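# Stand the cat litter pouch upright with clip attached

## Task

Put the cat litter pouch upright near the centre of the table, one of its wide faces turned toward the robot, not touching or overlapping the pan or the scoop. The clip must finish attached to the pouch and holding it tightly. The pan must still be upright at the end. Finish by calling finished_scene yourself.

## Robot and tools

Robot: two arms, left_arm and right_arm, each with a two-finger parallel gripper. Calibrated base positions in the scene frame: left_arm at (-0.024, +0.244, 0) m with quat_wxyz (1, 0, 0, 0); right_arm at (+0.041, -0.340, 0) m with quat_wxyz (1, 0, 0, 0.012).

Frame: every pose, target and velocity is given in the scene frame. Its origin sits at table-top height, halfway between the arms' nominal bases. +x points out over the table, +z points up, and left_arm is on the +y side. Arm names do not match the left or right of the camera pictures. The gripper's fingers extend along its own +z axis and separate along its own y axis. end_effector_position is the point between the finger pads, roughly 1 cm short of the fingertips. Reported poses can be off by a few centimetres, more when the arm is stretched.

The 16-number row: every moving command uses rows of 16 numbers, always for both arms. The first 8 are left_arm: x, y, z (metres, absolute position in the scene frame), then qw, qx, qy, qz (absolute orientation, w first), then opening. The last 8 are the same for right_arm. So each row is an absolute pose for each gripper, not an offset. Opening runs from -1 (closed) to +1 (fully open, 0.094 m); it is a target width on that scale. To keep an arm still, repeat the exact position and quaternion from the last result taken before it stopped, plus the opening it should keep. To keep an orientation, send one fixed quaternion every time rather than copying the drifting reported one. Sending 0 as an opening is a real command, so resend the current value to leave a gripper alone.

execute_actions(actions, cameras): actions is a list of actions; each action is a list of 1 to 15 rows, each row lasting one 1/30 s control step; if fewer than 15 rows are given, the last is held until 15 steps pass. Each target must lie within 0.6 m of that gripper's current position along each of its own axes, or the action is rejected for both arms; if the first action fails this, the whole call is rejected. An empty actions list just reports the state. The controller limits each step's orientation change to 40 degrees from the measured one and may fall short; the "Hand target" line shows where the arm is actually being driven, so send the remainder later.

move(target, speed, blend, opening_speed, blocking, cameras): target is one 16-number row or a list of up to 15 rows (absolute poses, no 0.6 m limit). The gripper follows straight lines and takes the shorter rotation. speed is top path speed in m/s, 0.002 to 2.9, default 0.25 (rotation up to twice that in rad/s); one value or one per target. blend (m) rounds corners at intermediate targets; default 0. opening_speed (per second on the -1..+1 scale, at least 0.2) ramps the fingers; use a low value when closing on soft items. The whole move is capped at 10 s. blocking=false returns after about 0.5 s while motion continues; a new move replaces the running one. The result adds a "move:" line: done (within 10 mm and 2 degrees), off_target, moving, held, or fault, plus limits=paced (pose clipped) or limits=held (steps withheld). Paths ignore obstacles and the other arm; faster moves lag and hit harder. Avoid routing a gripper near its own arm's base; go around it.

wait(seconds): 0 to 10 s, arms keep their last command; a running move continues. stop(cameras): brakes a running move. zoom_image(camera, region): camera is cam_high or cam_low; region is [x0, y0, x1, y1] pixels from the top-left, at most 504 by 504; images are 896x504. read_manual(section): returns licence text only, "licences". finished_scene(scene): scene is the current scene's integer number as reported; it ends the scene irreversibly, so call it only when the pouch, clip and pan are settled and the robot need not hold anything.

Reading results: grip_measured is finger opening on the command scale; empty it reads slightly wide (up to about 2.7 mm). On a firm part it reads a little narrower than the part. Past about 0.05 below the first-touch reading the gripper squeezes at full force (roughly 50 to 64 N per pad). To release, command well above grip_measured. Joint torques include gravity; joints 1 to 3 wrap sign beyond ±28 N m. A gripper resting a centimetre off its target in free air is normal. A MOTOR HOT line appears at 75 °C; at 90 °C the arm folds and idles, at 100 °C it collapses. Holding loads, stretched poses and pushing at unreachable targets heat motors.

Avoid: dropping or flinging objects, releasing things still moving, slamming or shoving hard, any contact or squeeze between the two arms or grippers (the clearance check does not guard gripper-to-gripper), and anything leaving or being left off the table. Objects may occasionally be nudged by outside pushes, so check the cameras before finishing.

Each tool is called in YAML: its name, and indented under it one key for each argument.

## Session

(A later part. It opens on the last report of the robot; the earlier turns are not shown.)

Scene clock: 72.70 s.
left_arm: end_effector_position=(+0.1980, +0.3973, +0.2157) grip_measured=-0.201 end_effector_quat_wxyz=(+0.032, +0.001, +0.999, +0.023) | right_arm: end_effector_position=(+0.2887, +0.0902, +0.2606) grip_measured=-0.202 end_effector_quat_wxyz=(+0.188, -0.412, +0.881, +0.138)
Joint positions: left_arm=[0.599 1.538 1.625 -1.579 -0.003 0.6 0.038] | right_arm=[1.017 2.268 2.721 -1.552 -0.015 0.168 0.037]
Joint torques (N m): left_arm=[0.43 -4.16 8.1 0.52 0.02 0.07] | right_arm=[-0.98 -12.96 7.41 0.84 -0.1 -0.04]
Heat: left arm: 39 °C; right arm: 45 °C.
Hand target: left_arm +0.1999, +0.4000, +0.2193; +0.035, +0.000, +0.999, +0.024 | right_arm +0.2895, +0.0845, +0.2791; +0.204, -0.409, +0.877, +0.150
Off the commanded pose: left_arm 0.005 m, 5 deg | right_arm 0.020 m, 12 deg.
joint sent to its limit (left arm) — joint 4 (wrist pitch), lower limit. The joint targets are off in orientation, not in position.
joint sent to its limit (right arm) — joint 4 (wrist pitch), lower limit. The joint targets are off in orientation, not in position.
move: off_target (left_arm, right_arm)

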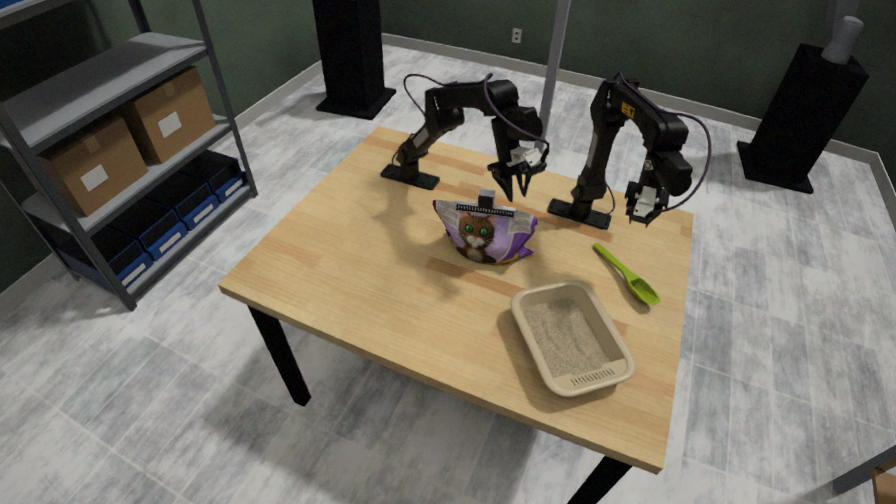

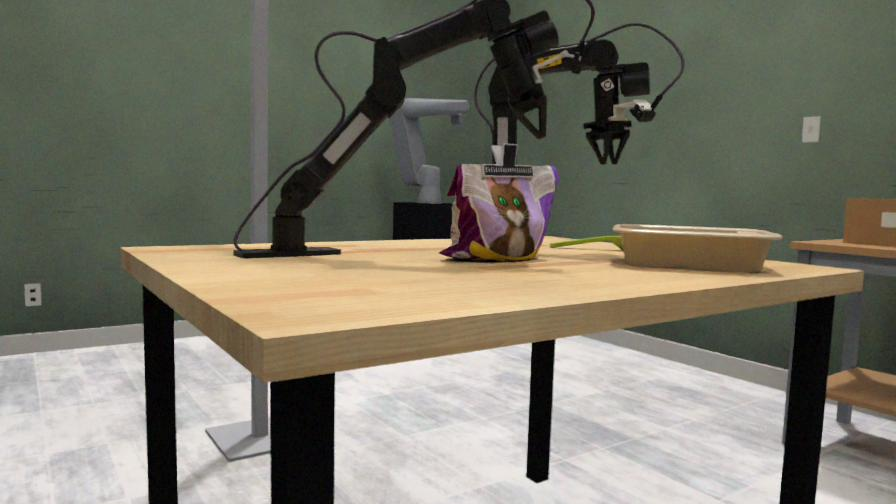

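move:
  target:
    - [0.2,0.40,0.22,0,0,1,0,-0.9,0.26,0.06,0.33,0.188,-0.412,0.881,0.138,-0.2]
    - [0.15,0.24,0.14,0,0,1,0,-0.9,0.25,-0.22,0.30,0.15,-0.1736,0.97,0.02,-0.2]
  speed: 0.3
  blend: 0.03

zoom_image:
  camera: "cam_low"
  region: [400, 120, 600, 290]

zoom_image:
  camera: "cam_high"
  region: [400, 160, 560, 290]

Scene clock: 76.67 s.
left_arm: end_effector_position=(+0.1488, +0.2406, +0.1400) grip_measured=-0.899 end_effector_quat_wxyz=(-0.012, +0.000, +1.000, -0.001) | right_arm: end_effector_position=(+0.2496, -0.2171, +0.3025) grip_measured=-0.202 end_effector_quat_wxyz=(+0.214, -0.175, +0.960, +0.051)
Joint positions: left_arm=[-0.023 1.213 1.062 -1.443 0.003 -0.023 0.005] | right_arm=[0.555 1.26 1.692 -1.564 0.071 0.203 0.037]
Joint torques (N m): left_arm=[-0.53 -3.4 5.34 0.53 -0.07 0] | right_arm=[-1.01 -2.84 4.27 0.93 0.02 -0.07]
Heat: left arm: 39 °C; right arm: 45 °C.
Hand target: left_arm +0.1500, +0.2400, +0.1400; +0.000, +0.000, +1.000, +0.000 | right_arm +0.2502, -0.2199, +0.2993; +0.212, -0.174, +0.961, +0.046
Off the commanded pose: left_arm 0.001 m, 1 deg | right_arm 0.004 m, 8 deg.
joint read past its limit (right arm) — joint 4 (wrist pitch), lower limit.
joint sent to its limit (right arm) — joint 4 (wrist pitch), lower limit. The joint targets are off in orientation, not in position.
move: off_target (right_arm); blend cut to 0 m at target 1

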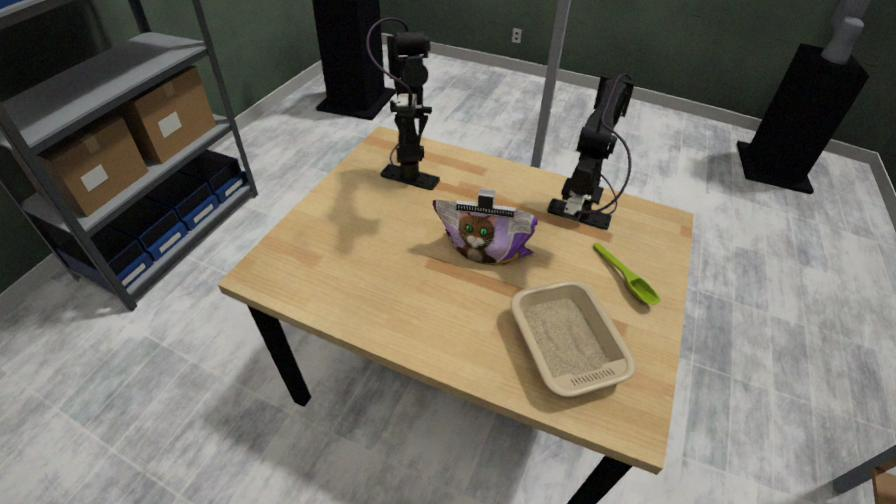

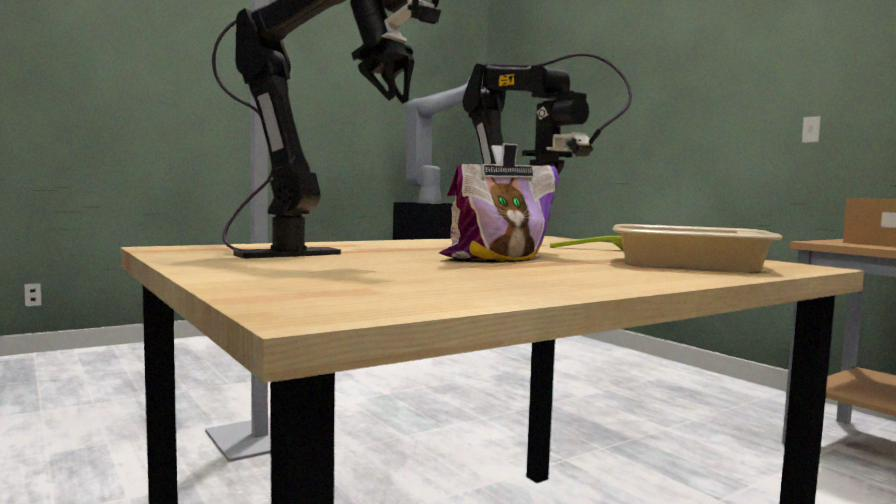

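Scaled by 2.520.

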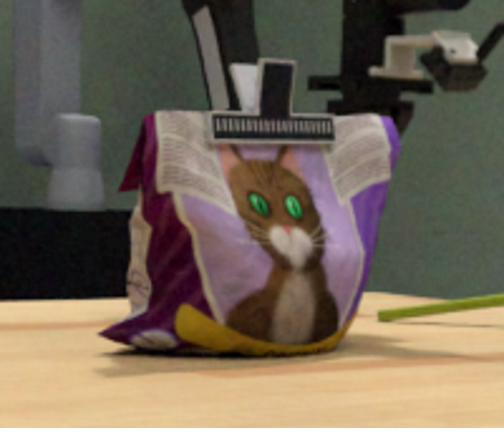

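Scaled by 3.150.

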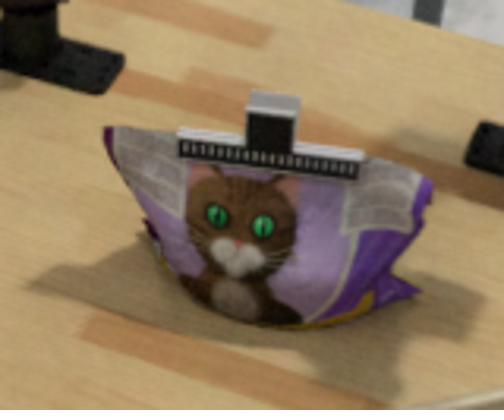

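move:
  target:
    - [0.15,0.155,0.13,0,-0.643,0.766,0,-0.9,0.25,-0.22,0.30,0.15,-0.1736,0.97,0.02,-0.2]
    - [0.15,0.15,0.05,0,-0.643,0.766,0,-0.9,0.25,-0.22,0.30,0.15,-0.1736,0.97,0.02,-0.2]
  speed: 0.2

zoom_image:
  camera: "cam_high"
  region: [420, 120, 580, 290]

Scene clock: 81.87 s.
left_arm: end_effector_position=(+0.1521, +0.1492, +0.0537) grip_measured=-0.899 end_effector_quat_wxyz=(+0.000, -0.643, +0.766, -0.006) | right_arm: end_effector_position=(+0.2496, -0.2171, +0.3025) grip_measured=-0.202 end_effector_quat_wxyz=(+0.214, -0.175, +0.960, +0.051)
Joint positions: left_arm=[-0.495 1.325 0.793 -1.027 0.005 -1.892 0.005] | right_arm=[0.555 1.26 1.692 -1.564 0.071 0.202 0.037]
Joint torques (N m): left_arm=[-0.54 -2.52 5.35 0.53 -0.06 -0.08] | right_arm=[-0.87 -2.66 4.07 0.96 0.03 -0.12]
Heat: left arm: 38 °C; right arm: 43 °C.
Hand target: left_arm +0.1501, +0.1500, +0.0501; +0.000, -0.643, +0.766, +0.000 | right_arm +0.2502, -0.2199, +0.2993; +0.212, -0.174, +0.961, +0.046
Off the commanded pose: left_arm 0.004 m, 1 deg | right_arm 0.004 m, 8 deg.
joint read past its limit (right arm) — joint 4 (wrist pitch), lower limit.
joint sent to its limit (right arm) — joint 4 (wrist pitch), lower limit. The joint targets are off in orientation, not in position.
move: off_target (right_arm)

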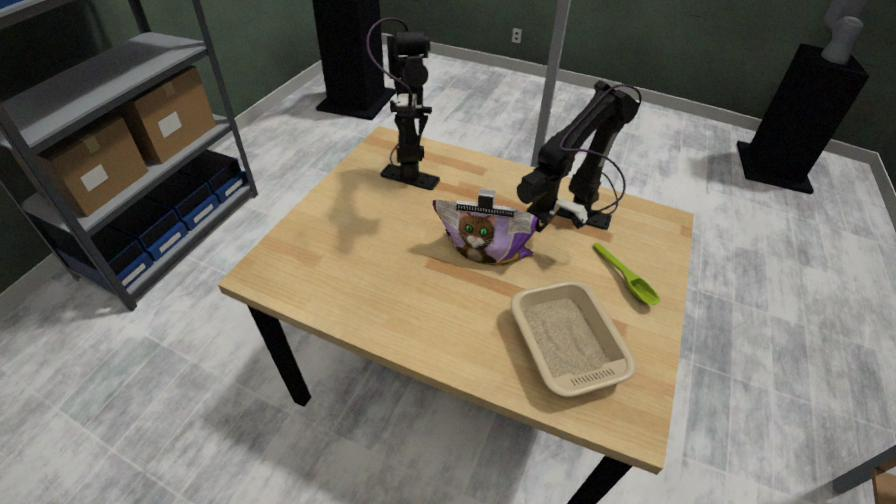

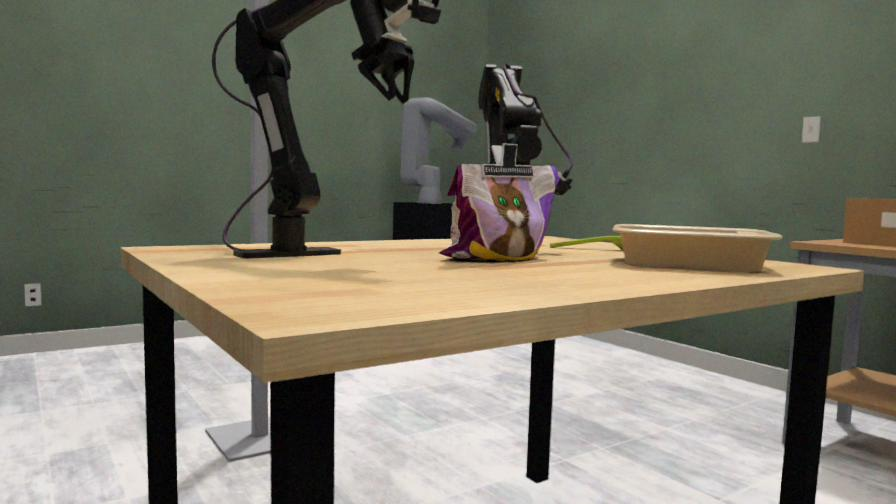

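Scaled by 2.965.

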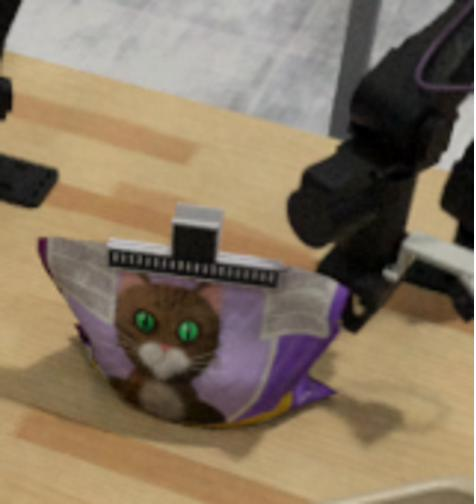

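move:
  target:
    - [0.15,0.17,0.16,0,-0.643,0.766,0,-0.3,0.27,-0.16,0.29,0.1,-0.5,0.85,0.05,-0.3]
    - [0.22,0.15,0.285,0.0923,-0.701,0.701,-0.0923,-0.3,0.293,-0.098,0.285,0.0923,-0.701,0.701,-0.0923,-0.3]
    - [0.25,0.118,0.27,0.0923,-0.701,0.701,-0.0923,-0.3,0.293,-0.098,0.27,0.0923,-0.701,0.701,-0.0923,-0.3]
  speed: 0.25
  blend: 0.02

zoom_image:
  camera: "cam_high"
  region: [420, 120, 580, 290]

zoom_image:
  camera: "cam_low"
  region: [400, 80, 620, 290]

Scene clock: 85.87 s.
left_arm: end_effector_position=(+0.2514, +0.1146, +0.2614) grip_measured=-0.301 end_effector_quat_wxyz=(-0.088, +0.699, -0.703, +0.104) | right_arm: end_effector_position=(+0.2923, -0.1016, +0.2707) grip_measured=-0.298 end_effector_quat_wxyz=(-0.148, +0.697, -0.696, +0.089)
Joint positions: left_arm=[-0.507 1.57 1.819 -1.57 -0.11 -2.058 0.033] | right_arm=[0.832 1.71 1.991 -1.564 0.196 -0.744 0.033]
Joint torques (N m): left_arm=[-0.23 -5.91 7.69 0.74 -0.28 -0.05] | right_arm=[0.53 -5.97 5.71 0.73 0.12 -0.03]
Heat: left arm: 38 °C; right arm: 42 °C.
Hand target: left_arm +0.2500, +0.1180, +0.2694; -0.097, +0.699, -0.700, +0.109 | right_arm +0.2930, -0.0982, +0.2694; -0.147, +0.700, -0.693, +0.091
Off the commanded pose: left_arm 0.009 m, 1 deg | right_arm 0.004 m, 6 deg.
joint read past its limit (right arm) — joint 4 (wrist pitch), lower limit.
joint sent to its limit (left arm) — joint 4 (wrist pitch), lower limit. The joint targets still meet the commanded pose.
joint sent to its limit (right arm) — joint 4 (wrist pitch), lower limit. The joint targets are off in orientation, not in position.
move: off_target (right_arm)

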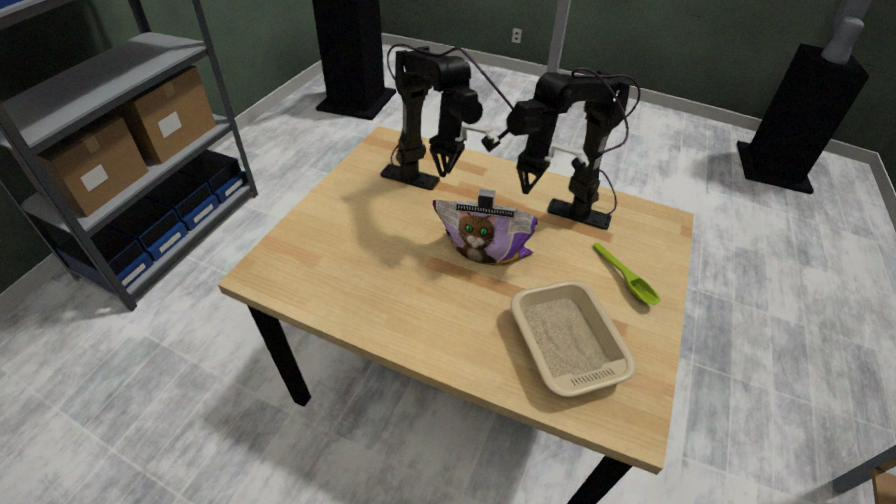

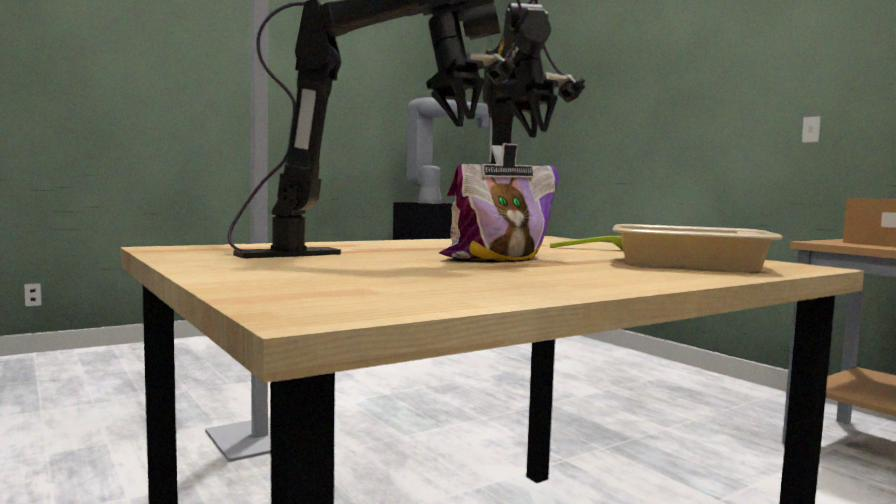

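Scaled by 2.965.

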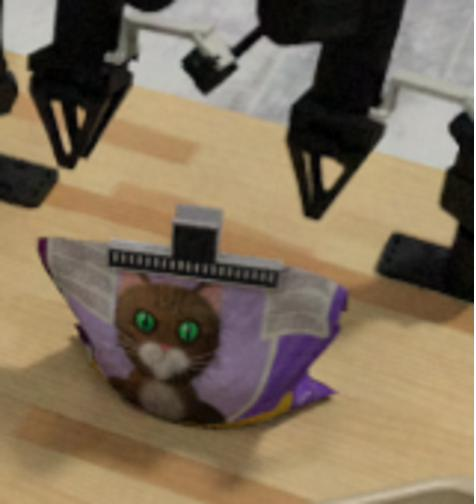

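Scaled by 2.291.

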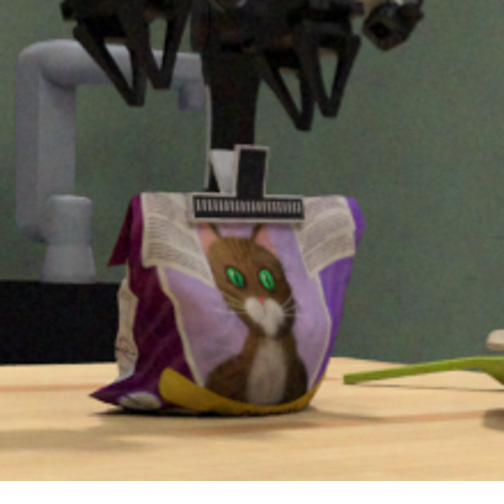

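move:
  target:
    - [0.25,0.118,0.212,0.0923,-0.701,0.701,-0.0923,-0.3,0.293,-0.098,0.212,0.0923,-0.701,0.701,-0.0923,-0.3]
  speed: 0.12

zoom_image:
  camera: "cam_high"
  region: [420, 140, 580, 290]

zoom_image:
  camera: "cam_low"
  region: [400, 80, 620, 290]

Scene clock: 89.20 s.
left_arm: end_effector_position=(+0.2519, +0.1147, +0.2088) grip_measured=-0.301 end_effector_quat_wxyz=(-0.084, +0.701, -0.703, +0.088) | right_arm: end_effector_position=(+0.2929, -0.1011, +0.2172) grip_measured=-0.298 end_effector_quat_wxyz=(-0.094, +0.702, -0.700, +0.092)
Joint positions: left_arm=[-0.507 1.525 1.558 -1.387 -0.111 -2.063 0.033] | right_arm=[0.832 1.733 1.813 -1.472 0.197 -0.735 0.033]
Joint torques (N m): left_arm=[-0.21 -6.87 5.46 0.83 -0.25 -0.03] | right_arm=[0.42 -6.78 4.92 0.66 0.04 0.13]
Heat: left arm: 38 °C; right arm: 42 °C.
Hand target: left_arm +0.2501, +0.1180, +0.2120; -0.092, +0.701, -0.701, +0.092 | right_arm +0.2929, -0.0981, +0.2120; -0.092, +0.701, -0.701, +0.092
Off the commanded pose: left_arm 0.005 m, 1 deg | right_arm 0.006 m, 0 deg.
move: done

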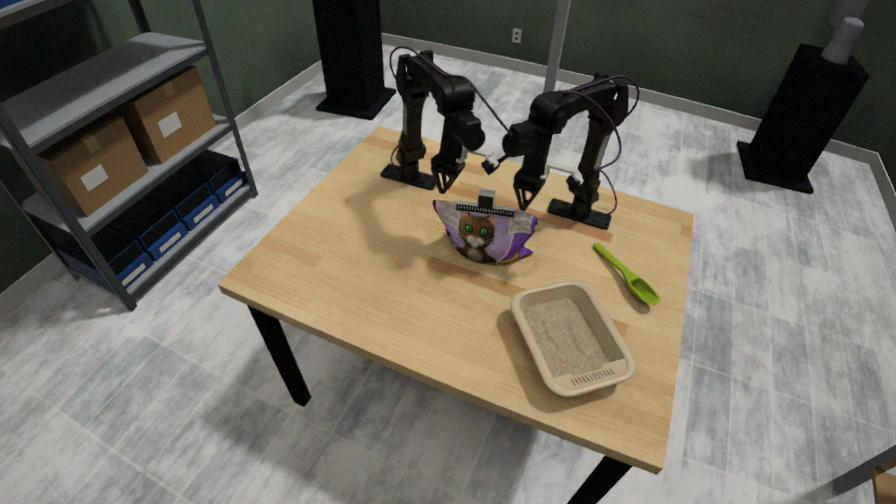

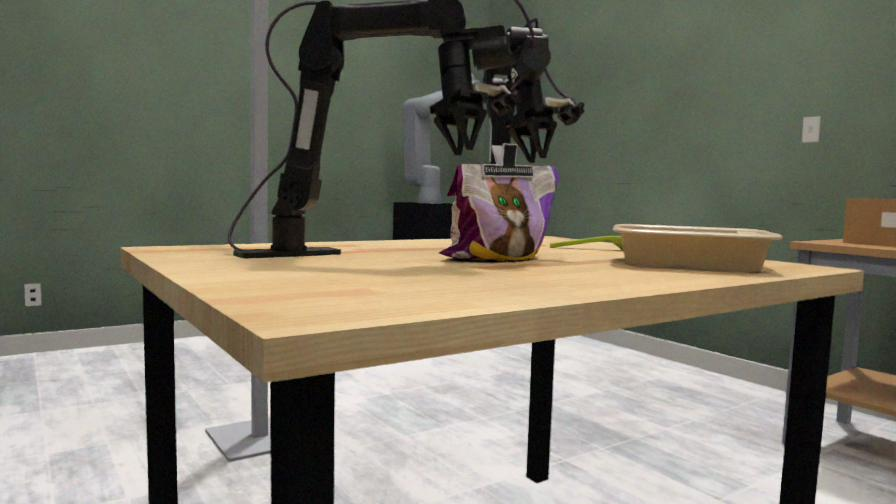

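Scaled by 3.150.

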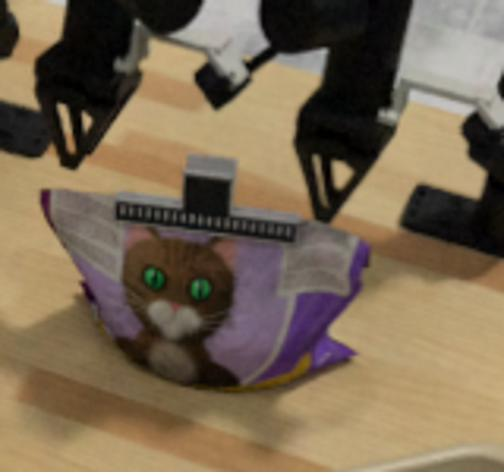

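Scaled by 2.291.

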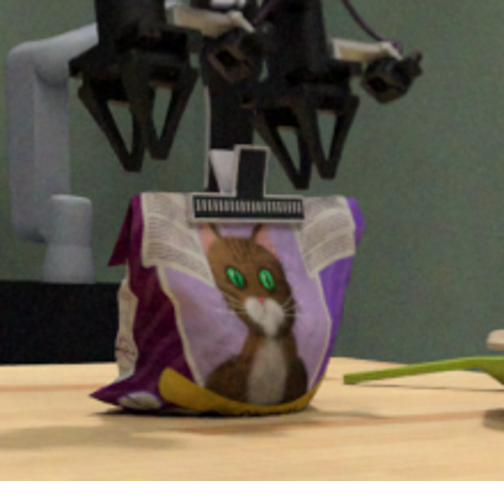

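move:
  target:
    - [0.262,0.126,0.212,0.0923,-0.701,0.701,-0.0923,-0.25,0.306,-0.09,0.208,0.0923,-0.701,0.701,-0.0923,-0.25]
  speed: 0.08

zoom_image:
  camera: "cam_high"
  region: [420, 140, 580, 290]

zoom_image:
  camera: "cam_low"
  region: [420, 110, 600, 250]

Scene clock: 90.90 s.
left_arm: end_effector_position=(+0.2586, +0.1254, +0.2092) grip_measured=-0.251 end_effector_quat_wxyz=(-0.088, +0.702, -0.701, +0.088) | right_arm: end_effector_position=(+0.2982, -0.0950, +0.2038) grip_measured=-0.252 end_effector_quat_wxyz=(-0.079, +0.704, -0.699, +0.093)
Joint positions: left_arm=[-0.465 1.525 1.558 -1.379 -0.111 -2.026 0.035] | right_arm=[0.832 1.782 1.82 -1.462 0.197 -0.737 0.035]
Joint torques (N m): left_arm=[0.2 -5.11 7.34 0.86 -0.11 0.06] | right_arm=[-0.8 -6.89 8.06 0.53 0.11 -0.06]
Heat: left arm: 38 °C; right arm: 41 °C.
Hand target: left_arm +0.2619, +0.1260, +0.2120; -0.092, +0.701, -0.701, +0.092 | right_arm +0.3059, -0.0902, +0.2081; -0.092, +0.701, -0.701, +0.092
Off the commanded pose: left_arm 0.004 m, 1 deg | right_arm 0.010 m, 2 deg.
move: done

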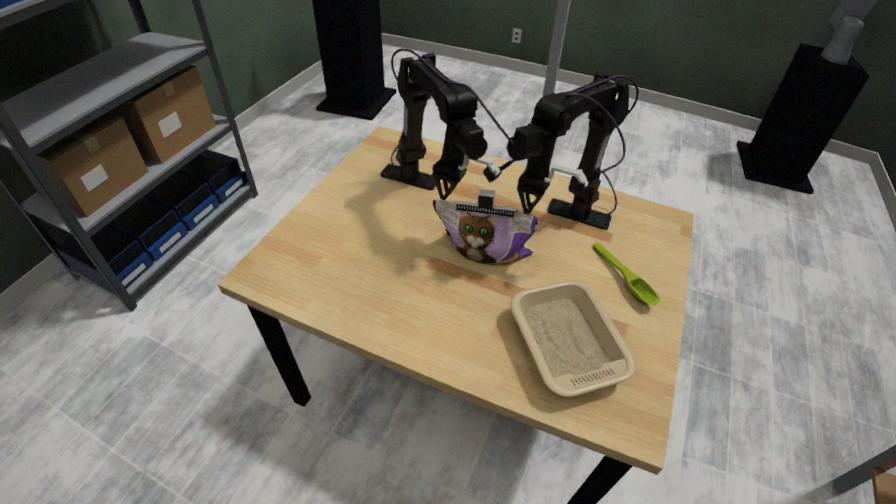

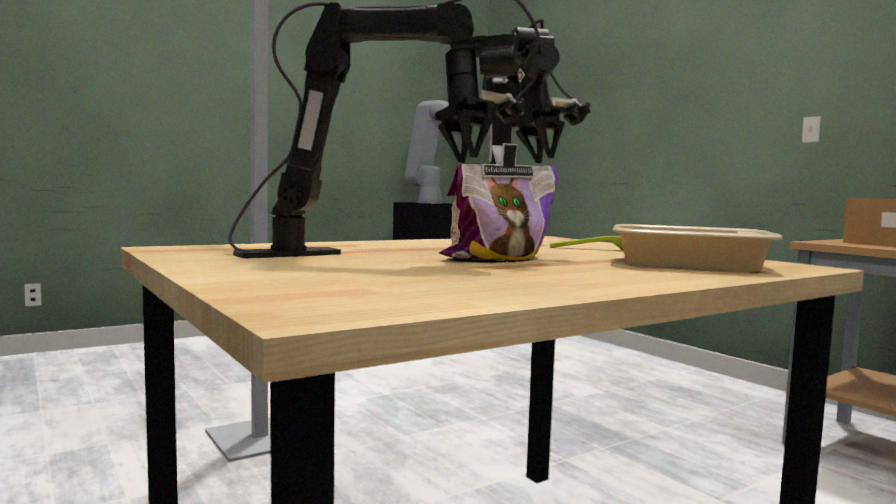

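Scaled by 3.150.

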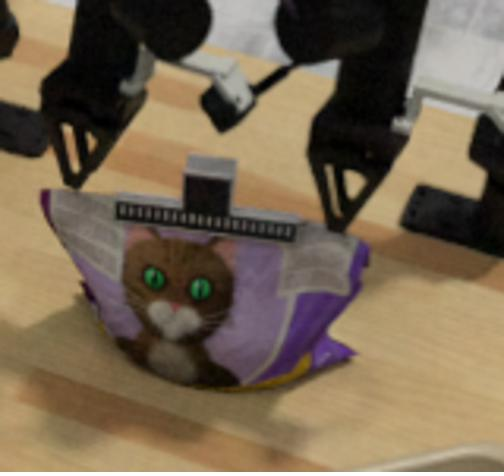

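Scaled by 2.800.

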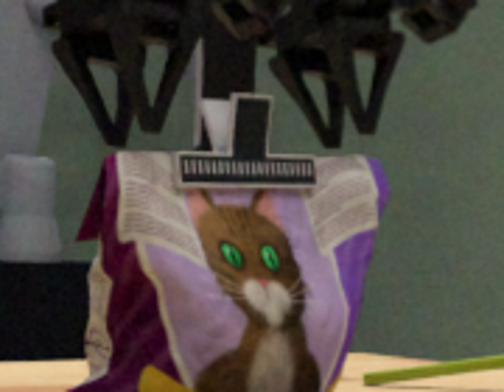

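move:
  target:
    - [0.263,0.126,0.210,0.0923,-0.701,0.701,-0.0923,-0.2,0.318,-0.085,0.212,0.0923,-0.701,0.701,-0.0923,-0.2]
    - [0.263,0.126,0.176,0.0923,-0.701,0.701,-0.0923,-0.2,0.318,-0.085,0.176,0.0923,-0.701,0.701,-0.0923,-0.2]
  speed: 0.06

zoom_image:
  camera: "cam_high"
  region: [420, 140, 580, 290]

zoom_image:
  camera: "cam_low"
  region: [420, 110, 600, 250]

Scene clock: 93.33 s.
left_arm: end_effector_position=(+0.2646, +0.1224, +0.1728) grip_measured=-0.201 end_effector_quat_wxyz=(-0.088, +0.702, -0.702, +0.087) | right_arm: end_effector_position=(+0.3164, -0.0833, +0.1726) grip_measured=-0.202 end_effector_quat_wxyz=(-0.081, +0.704, -0.699, +0.095)
Joint positions: left_arm=[-0.465 1.525 1.412 -1.235 -0.111 -2.024 0.038] | right_arm=[0.816 1.832 1.755 -1.339 0.197 -0.754 0.037]
Joint torques (N m): left_arm=[0.36 -6.98 5.7 0.84 -0.16 0.11] | right_arm=[-0.91 -9.8 5 0.61 0.04 -0.05]
Heat: left arm: 38 °C; right arm: 42 °C.
Hand target: left_arm +0.2630, +0.1260, +0.1760; -0.092, +0.701, -0.701, +0.092 | right_arm +0.3180, -0.0850, +0.1760; -0.092, +0.701, -0.701, +0.092
Off the commanded pose: left_arm 0.005 m, 1 deg | right_arm 0.004 m, 1 deg.
move: done

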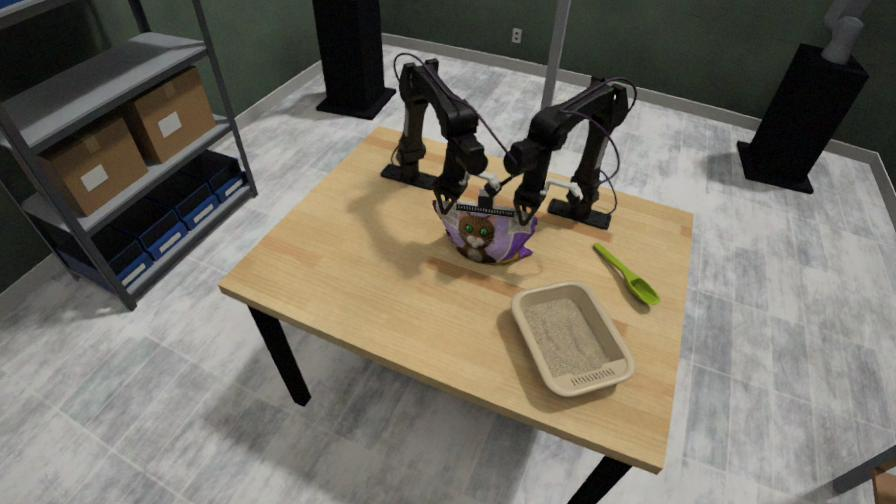

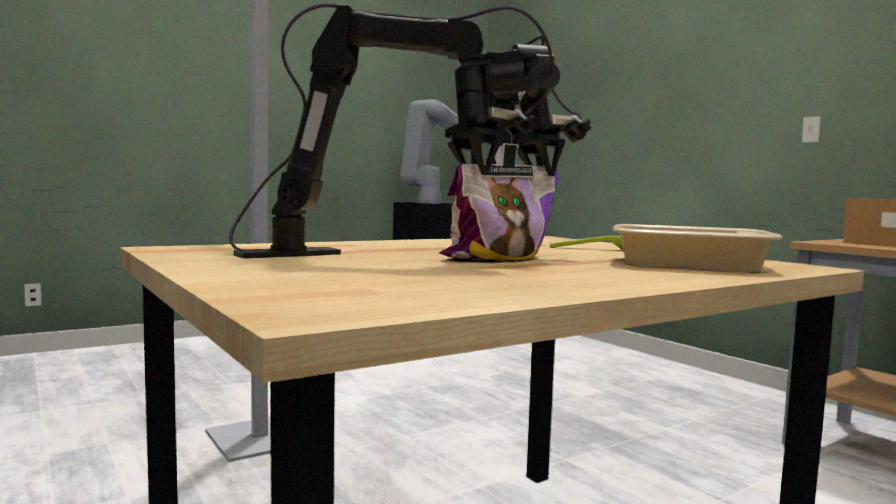

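Scaled by 3.150.

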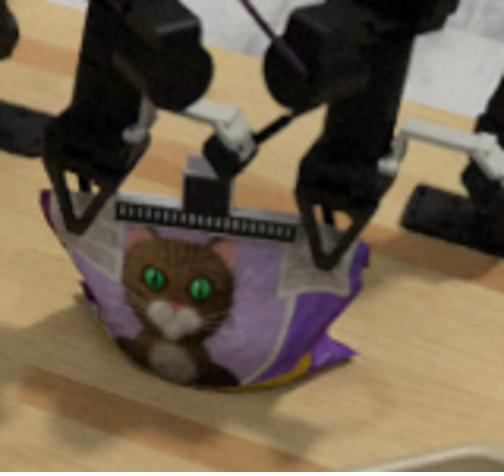

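Scaled by 2.800.

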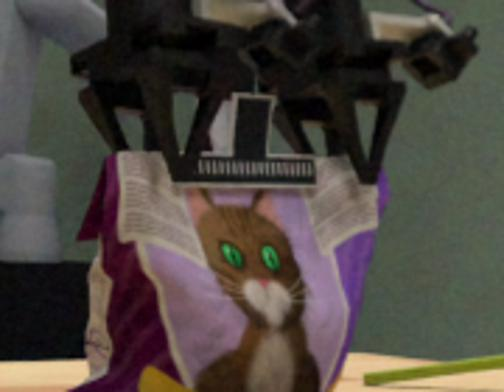

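move:
  target:
    - [0.263,0.126,0.180,0.0923,-0.701,0.701,-0.0923,-0.2,0.312,-0.085,0.186,0.0923,-0.701,0.701,-0.0923,-0.2]
    - [0.263,0.126,0.180,0.0923,-0.701,0.701,-0.0923,-1,0.312,-0.085,0.186,0.0923,-0.701,0.701,-0.0923,-1]
  speed: 0.06
  opening_speed: 0.6

zoom_image:
  camera: "cam_high"
  region: [420, 140, 580, 290]

zoom_image:
  camera: "cam_low"
  region: [420, 110, 600, 250]

Scene clock: 95.90 s.
left_arm: end_effector_position=(+0.2655, +0.1235, +0.1730) grip_measured=-0.985 end_effector_quat_wxyz=(-0.090, +0.702, -0.701, +0.087) | right_arm: end_effector_position=(+0.3077, -0.0876, +0.1707) grip_measured=-0.982 end_effector_quat_wxyz=(-0.062, +0.707, -0.699, +0.085)
Joint positions: left_arm=[-0.463 1.525 1.412 -1.234 -0.115 -2.022 0.001] | right_arm=[0.816 1.832 1.755 -1.376 0.176 -0.753 0.001]
Joint torques (N m): left_arm=[0.4 -6.9 6.93 0.69 -0.07 0.07] | right_arm=[0.44 -10.59 7.02 0.5 0.26 0.08]
Heat: left arm: 38 °C; right arm: 43 °C.
Hand target: left_arm +0.2630, +0.1259, +0.1799; -0.092, +0.701, -0.701, +0.092 | right_arm +0.3117, -0.0853, +0.1861; -0.092, +0.701, -0.701, +0.092
Off the commanded pose: left_arm 0.008 m, 1 deg | right_arm 0.016 m, 4 deg.
move: off_target (right_arm); target 2's new opening was sent with right_arm's hand 0.014 m and 2 deg from that target

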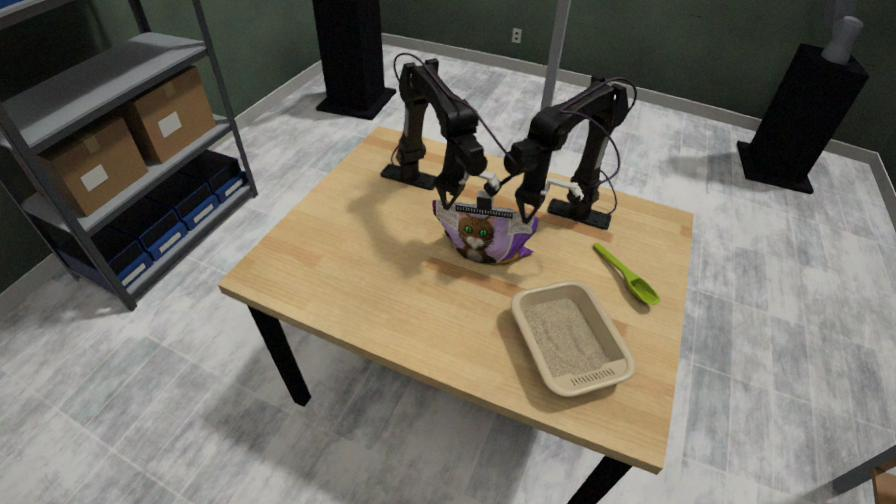

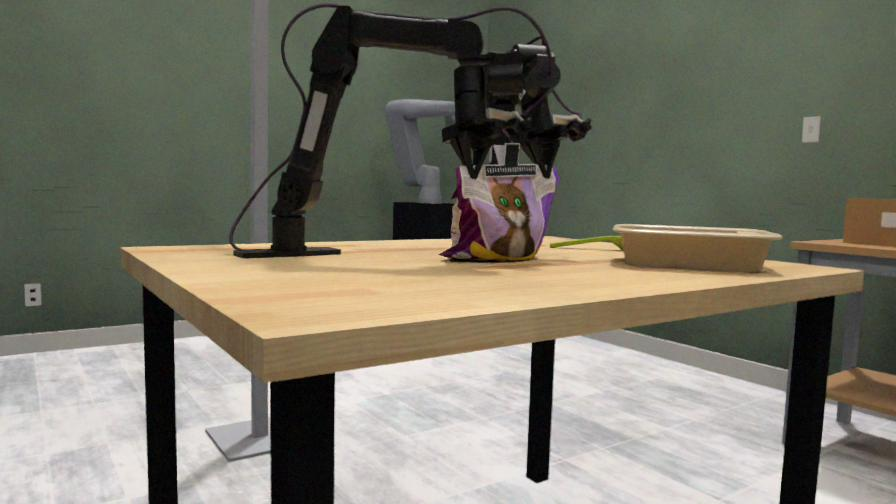

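Scaled by 3.150.

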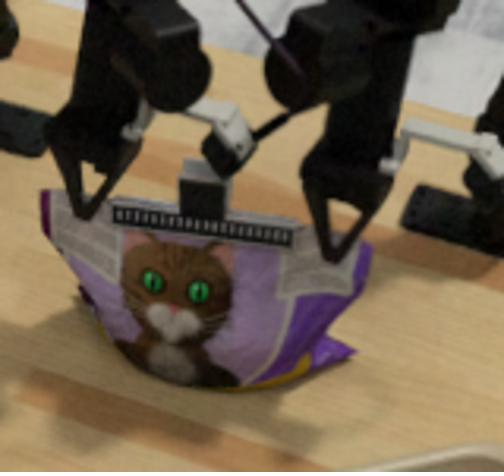

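Scaled by 2.800.

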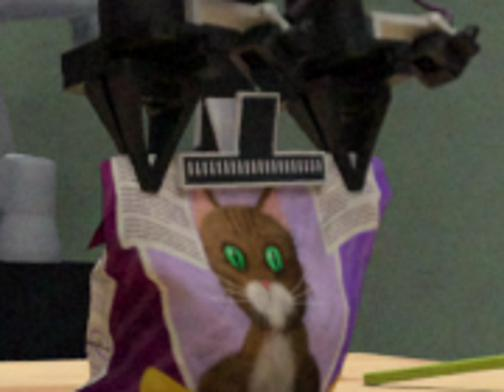

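move:
  target:
    - [0.264,0.126,0.225,0.0923,-0.701,0.701,-0.0923,-1,0.309,-0.087,0.225,0.0923,-0.701,0.701,-0.0923,-1]
    - [0.262,0.1245,0.225,0.0923,-0.701,0.701,-0.0923,-1,0.266,-0.089,0.225,0.0923,-0.701,0.701,-0.0923,-1]
  speed: 0.07

zoom_image:
  camera: "cam_high"
  region: [420, 140, 580, 290]

zoom_image:
  camera: "cam_low"
  region: [400, 90, 600, 280]

Scene clock: 98.00 s.
left_arm: end_effector_position=(+0.2521, +0.1277, +0.2088) grip_measured=-0.985 end_effector_quat_wxyz=(-0.074, +0.703, -0.705, +0.063) | right_arm: end_effector_position=(+0.2649, -0.0867, +0.2065) grip_measured=-0.982 end_effector_quat_wxyz=(-0.056, +0.707, -0.700, +0.086)
Joint positions: left_arm=[-0.462 1.554 1.597 -1.446 -0.1 -2.021 0.001] | right_arm=[0.918 1.777 1.834 -1.541 0.188 -0.647 0.001]
Joint torques (N m): left_arm=[-0.14 -6.23 9.8 0.88 -0.27 -0.04] | right_arm=[0.36 -11.95 5.79 0.45 0.31 0.04]
Heat: left arm: 38 °C; right arm: 43 °C.
Hand target: left_arm +0.2613, +0.1248, +0.2251; -0.092, +0.701, -0.701, +0.092 | right_arm +0.2657, -0.0892, +0.2247; -0.092, +0.701, -0.701, +0.092
Off the commanded pose: left_arm 0.019 m, 4 deg | right_arm 0.019 m, 4 deg.
move: off_target (left_arm, right_arm)

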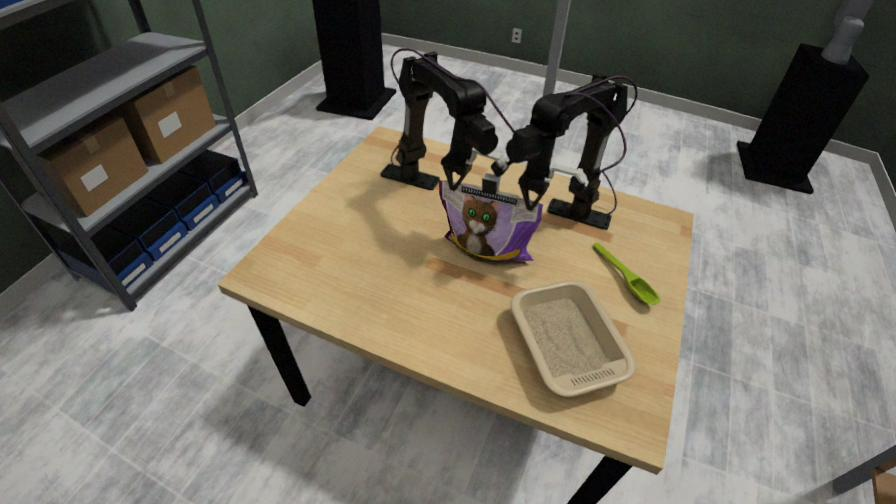

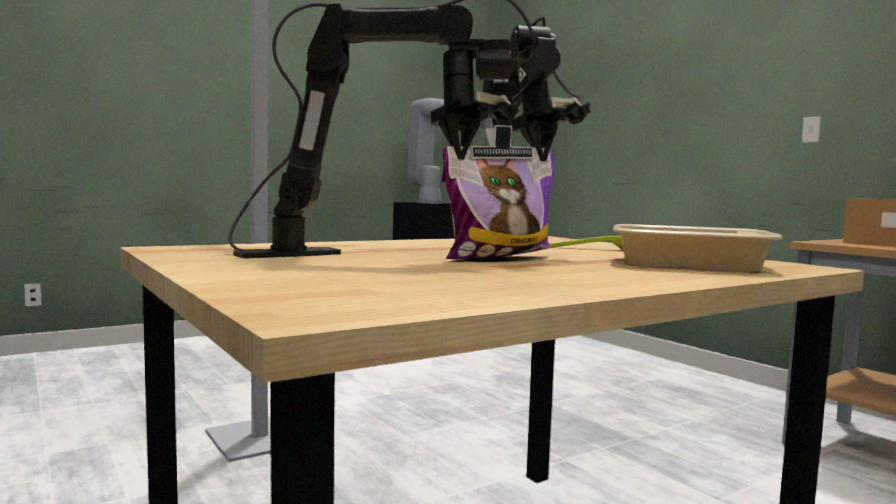

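Scaled by 3.150.

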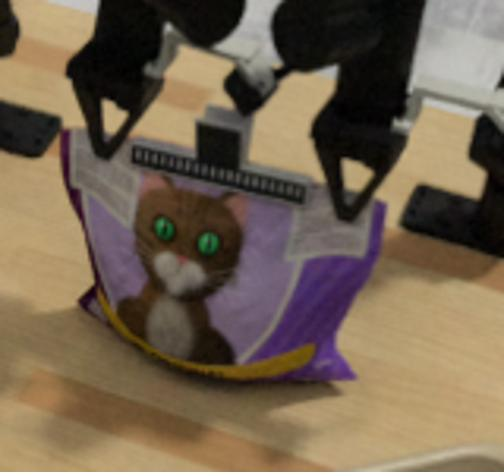

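Scaled by 2.520.

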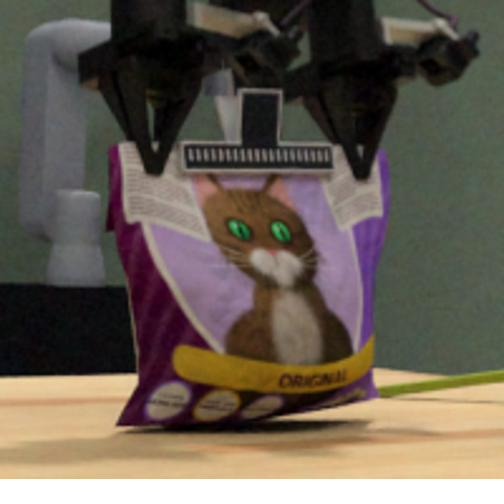

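move:
  target:
    - [0.266,0.1245,0.196,0.0923,-0.701,0.701,-0.0923,-1,0.268,-0.089,0.202,0.0923,-0.701,0.701,-0.0923,-1]
    - [0.266,0.1245,0.182,0.0923,-0.701,0.701,-0.0923,-1,0.268,-0.089,0.186,0.0923,-0.701,0.701,-0.0923,-1]
  speed: 0.045

zoom_image:
  camera: "cam_high"
  region: [420, 140, 580, 290]

zoom_image:
  camera: "cam_low"
  region: [400, 90, 600, 280]

Scene clock: 99.87 s.
left_arm: end_effector_position=(+0.2676, +0.1249, +0.1842) grip_measured=-0.985 end_effector_quat_wxyz=(-0.095, +0.703, -0.700, +0.089) | right_arm: end_effector_position=(+0.2694, -0.0870, +0.1816) grip_measured=-0.982 end_effector_quat_wxyz=(-0.081, +0.703, -0.700, +0.094)
Joint positions: left_arm=[-0.46 1.53 1.459 -1.269 -0.122 -2.021 0.001] | right_arm=[0.918 1.715 1.651 -1.372 0.21 -0.647 0.001]
Joint torques (N m): left_arm=[0.06 -6.05 4.93 0.98 -0.01 0.08] | right_arm=[-0.31 -9.37 4.53 0.53 0.1 0.02]
Heat: left arm: 38 °C; right arm: 44 °C.
Hand target: left_arm +0.2660, +0.1244, +0.1820; -0.092, +0.701, -0.701, +0.092 | right_arm +0.2680, -0.0890, +0.1858; -0.092, +0.701, -0.701, +0.092
Off the commanded pose: left_arm 0.003 m, 1 deg | right_arm 0.005 m, 1 deg.
move: done

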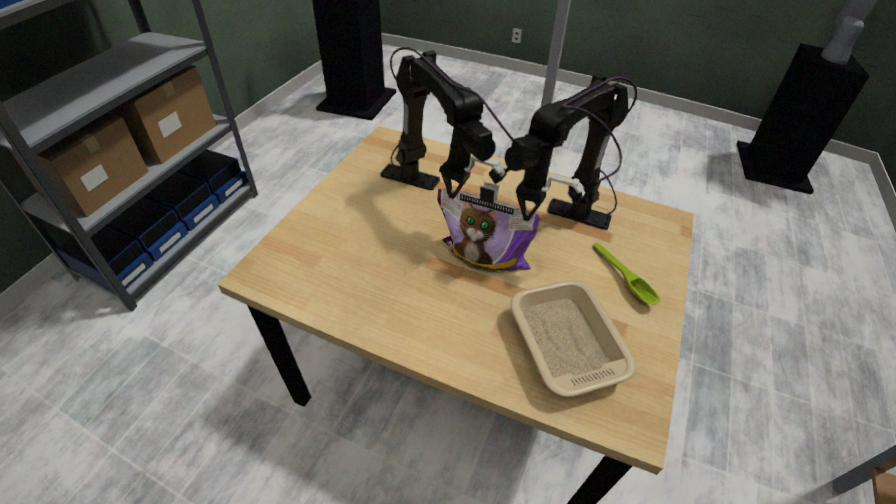

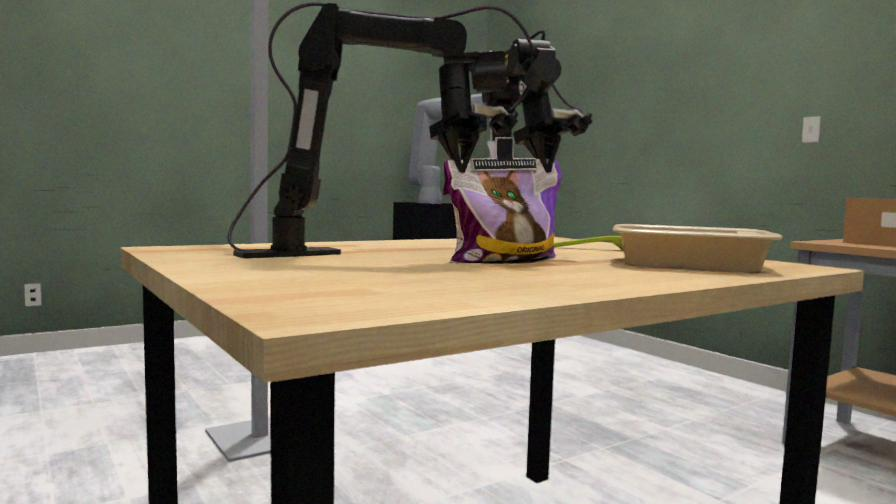

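Scaled by 3.150.

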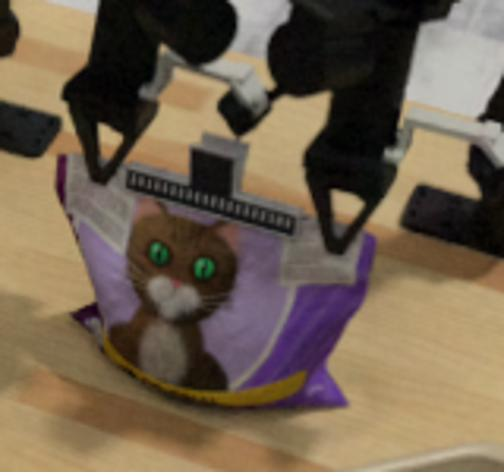

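Scaled by 2.520.

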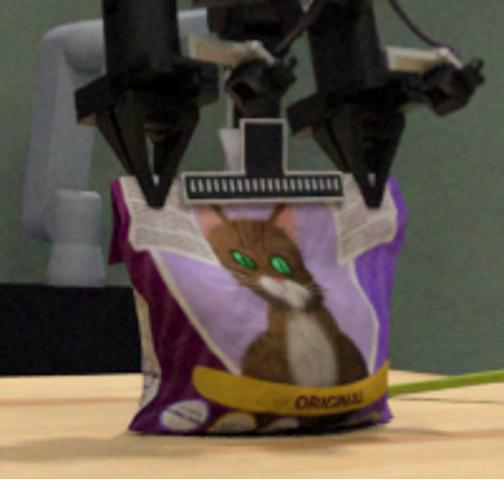

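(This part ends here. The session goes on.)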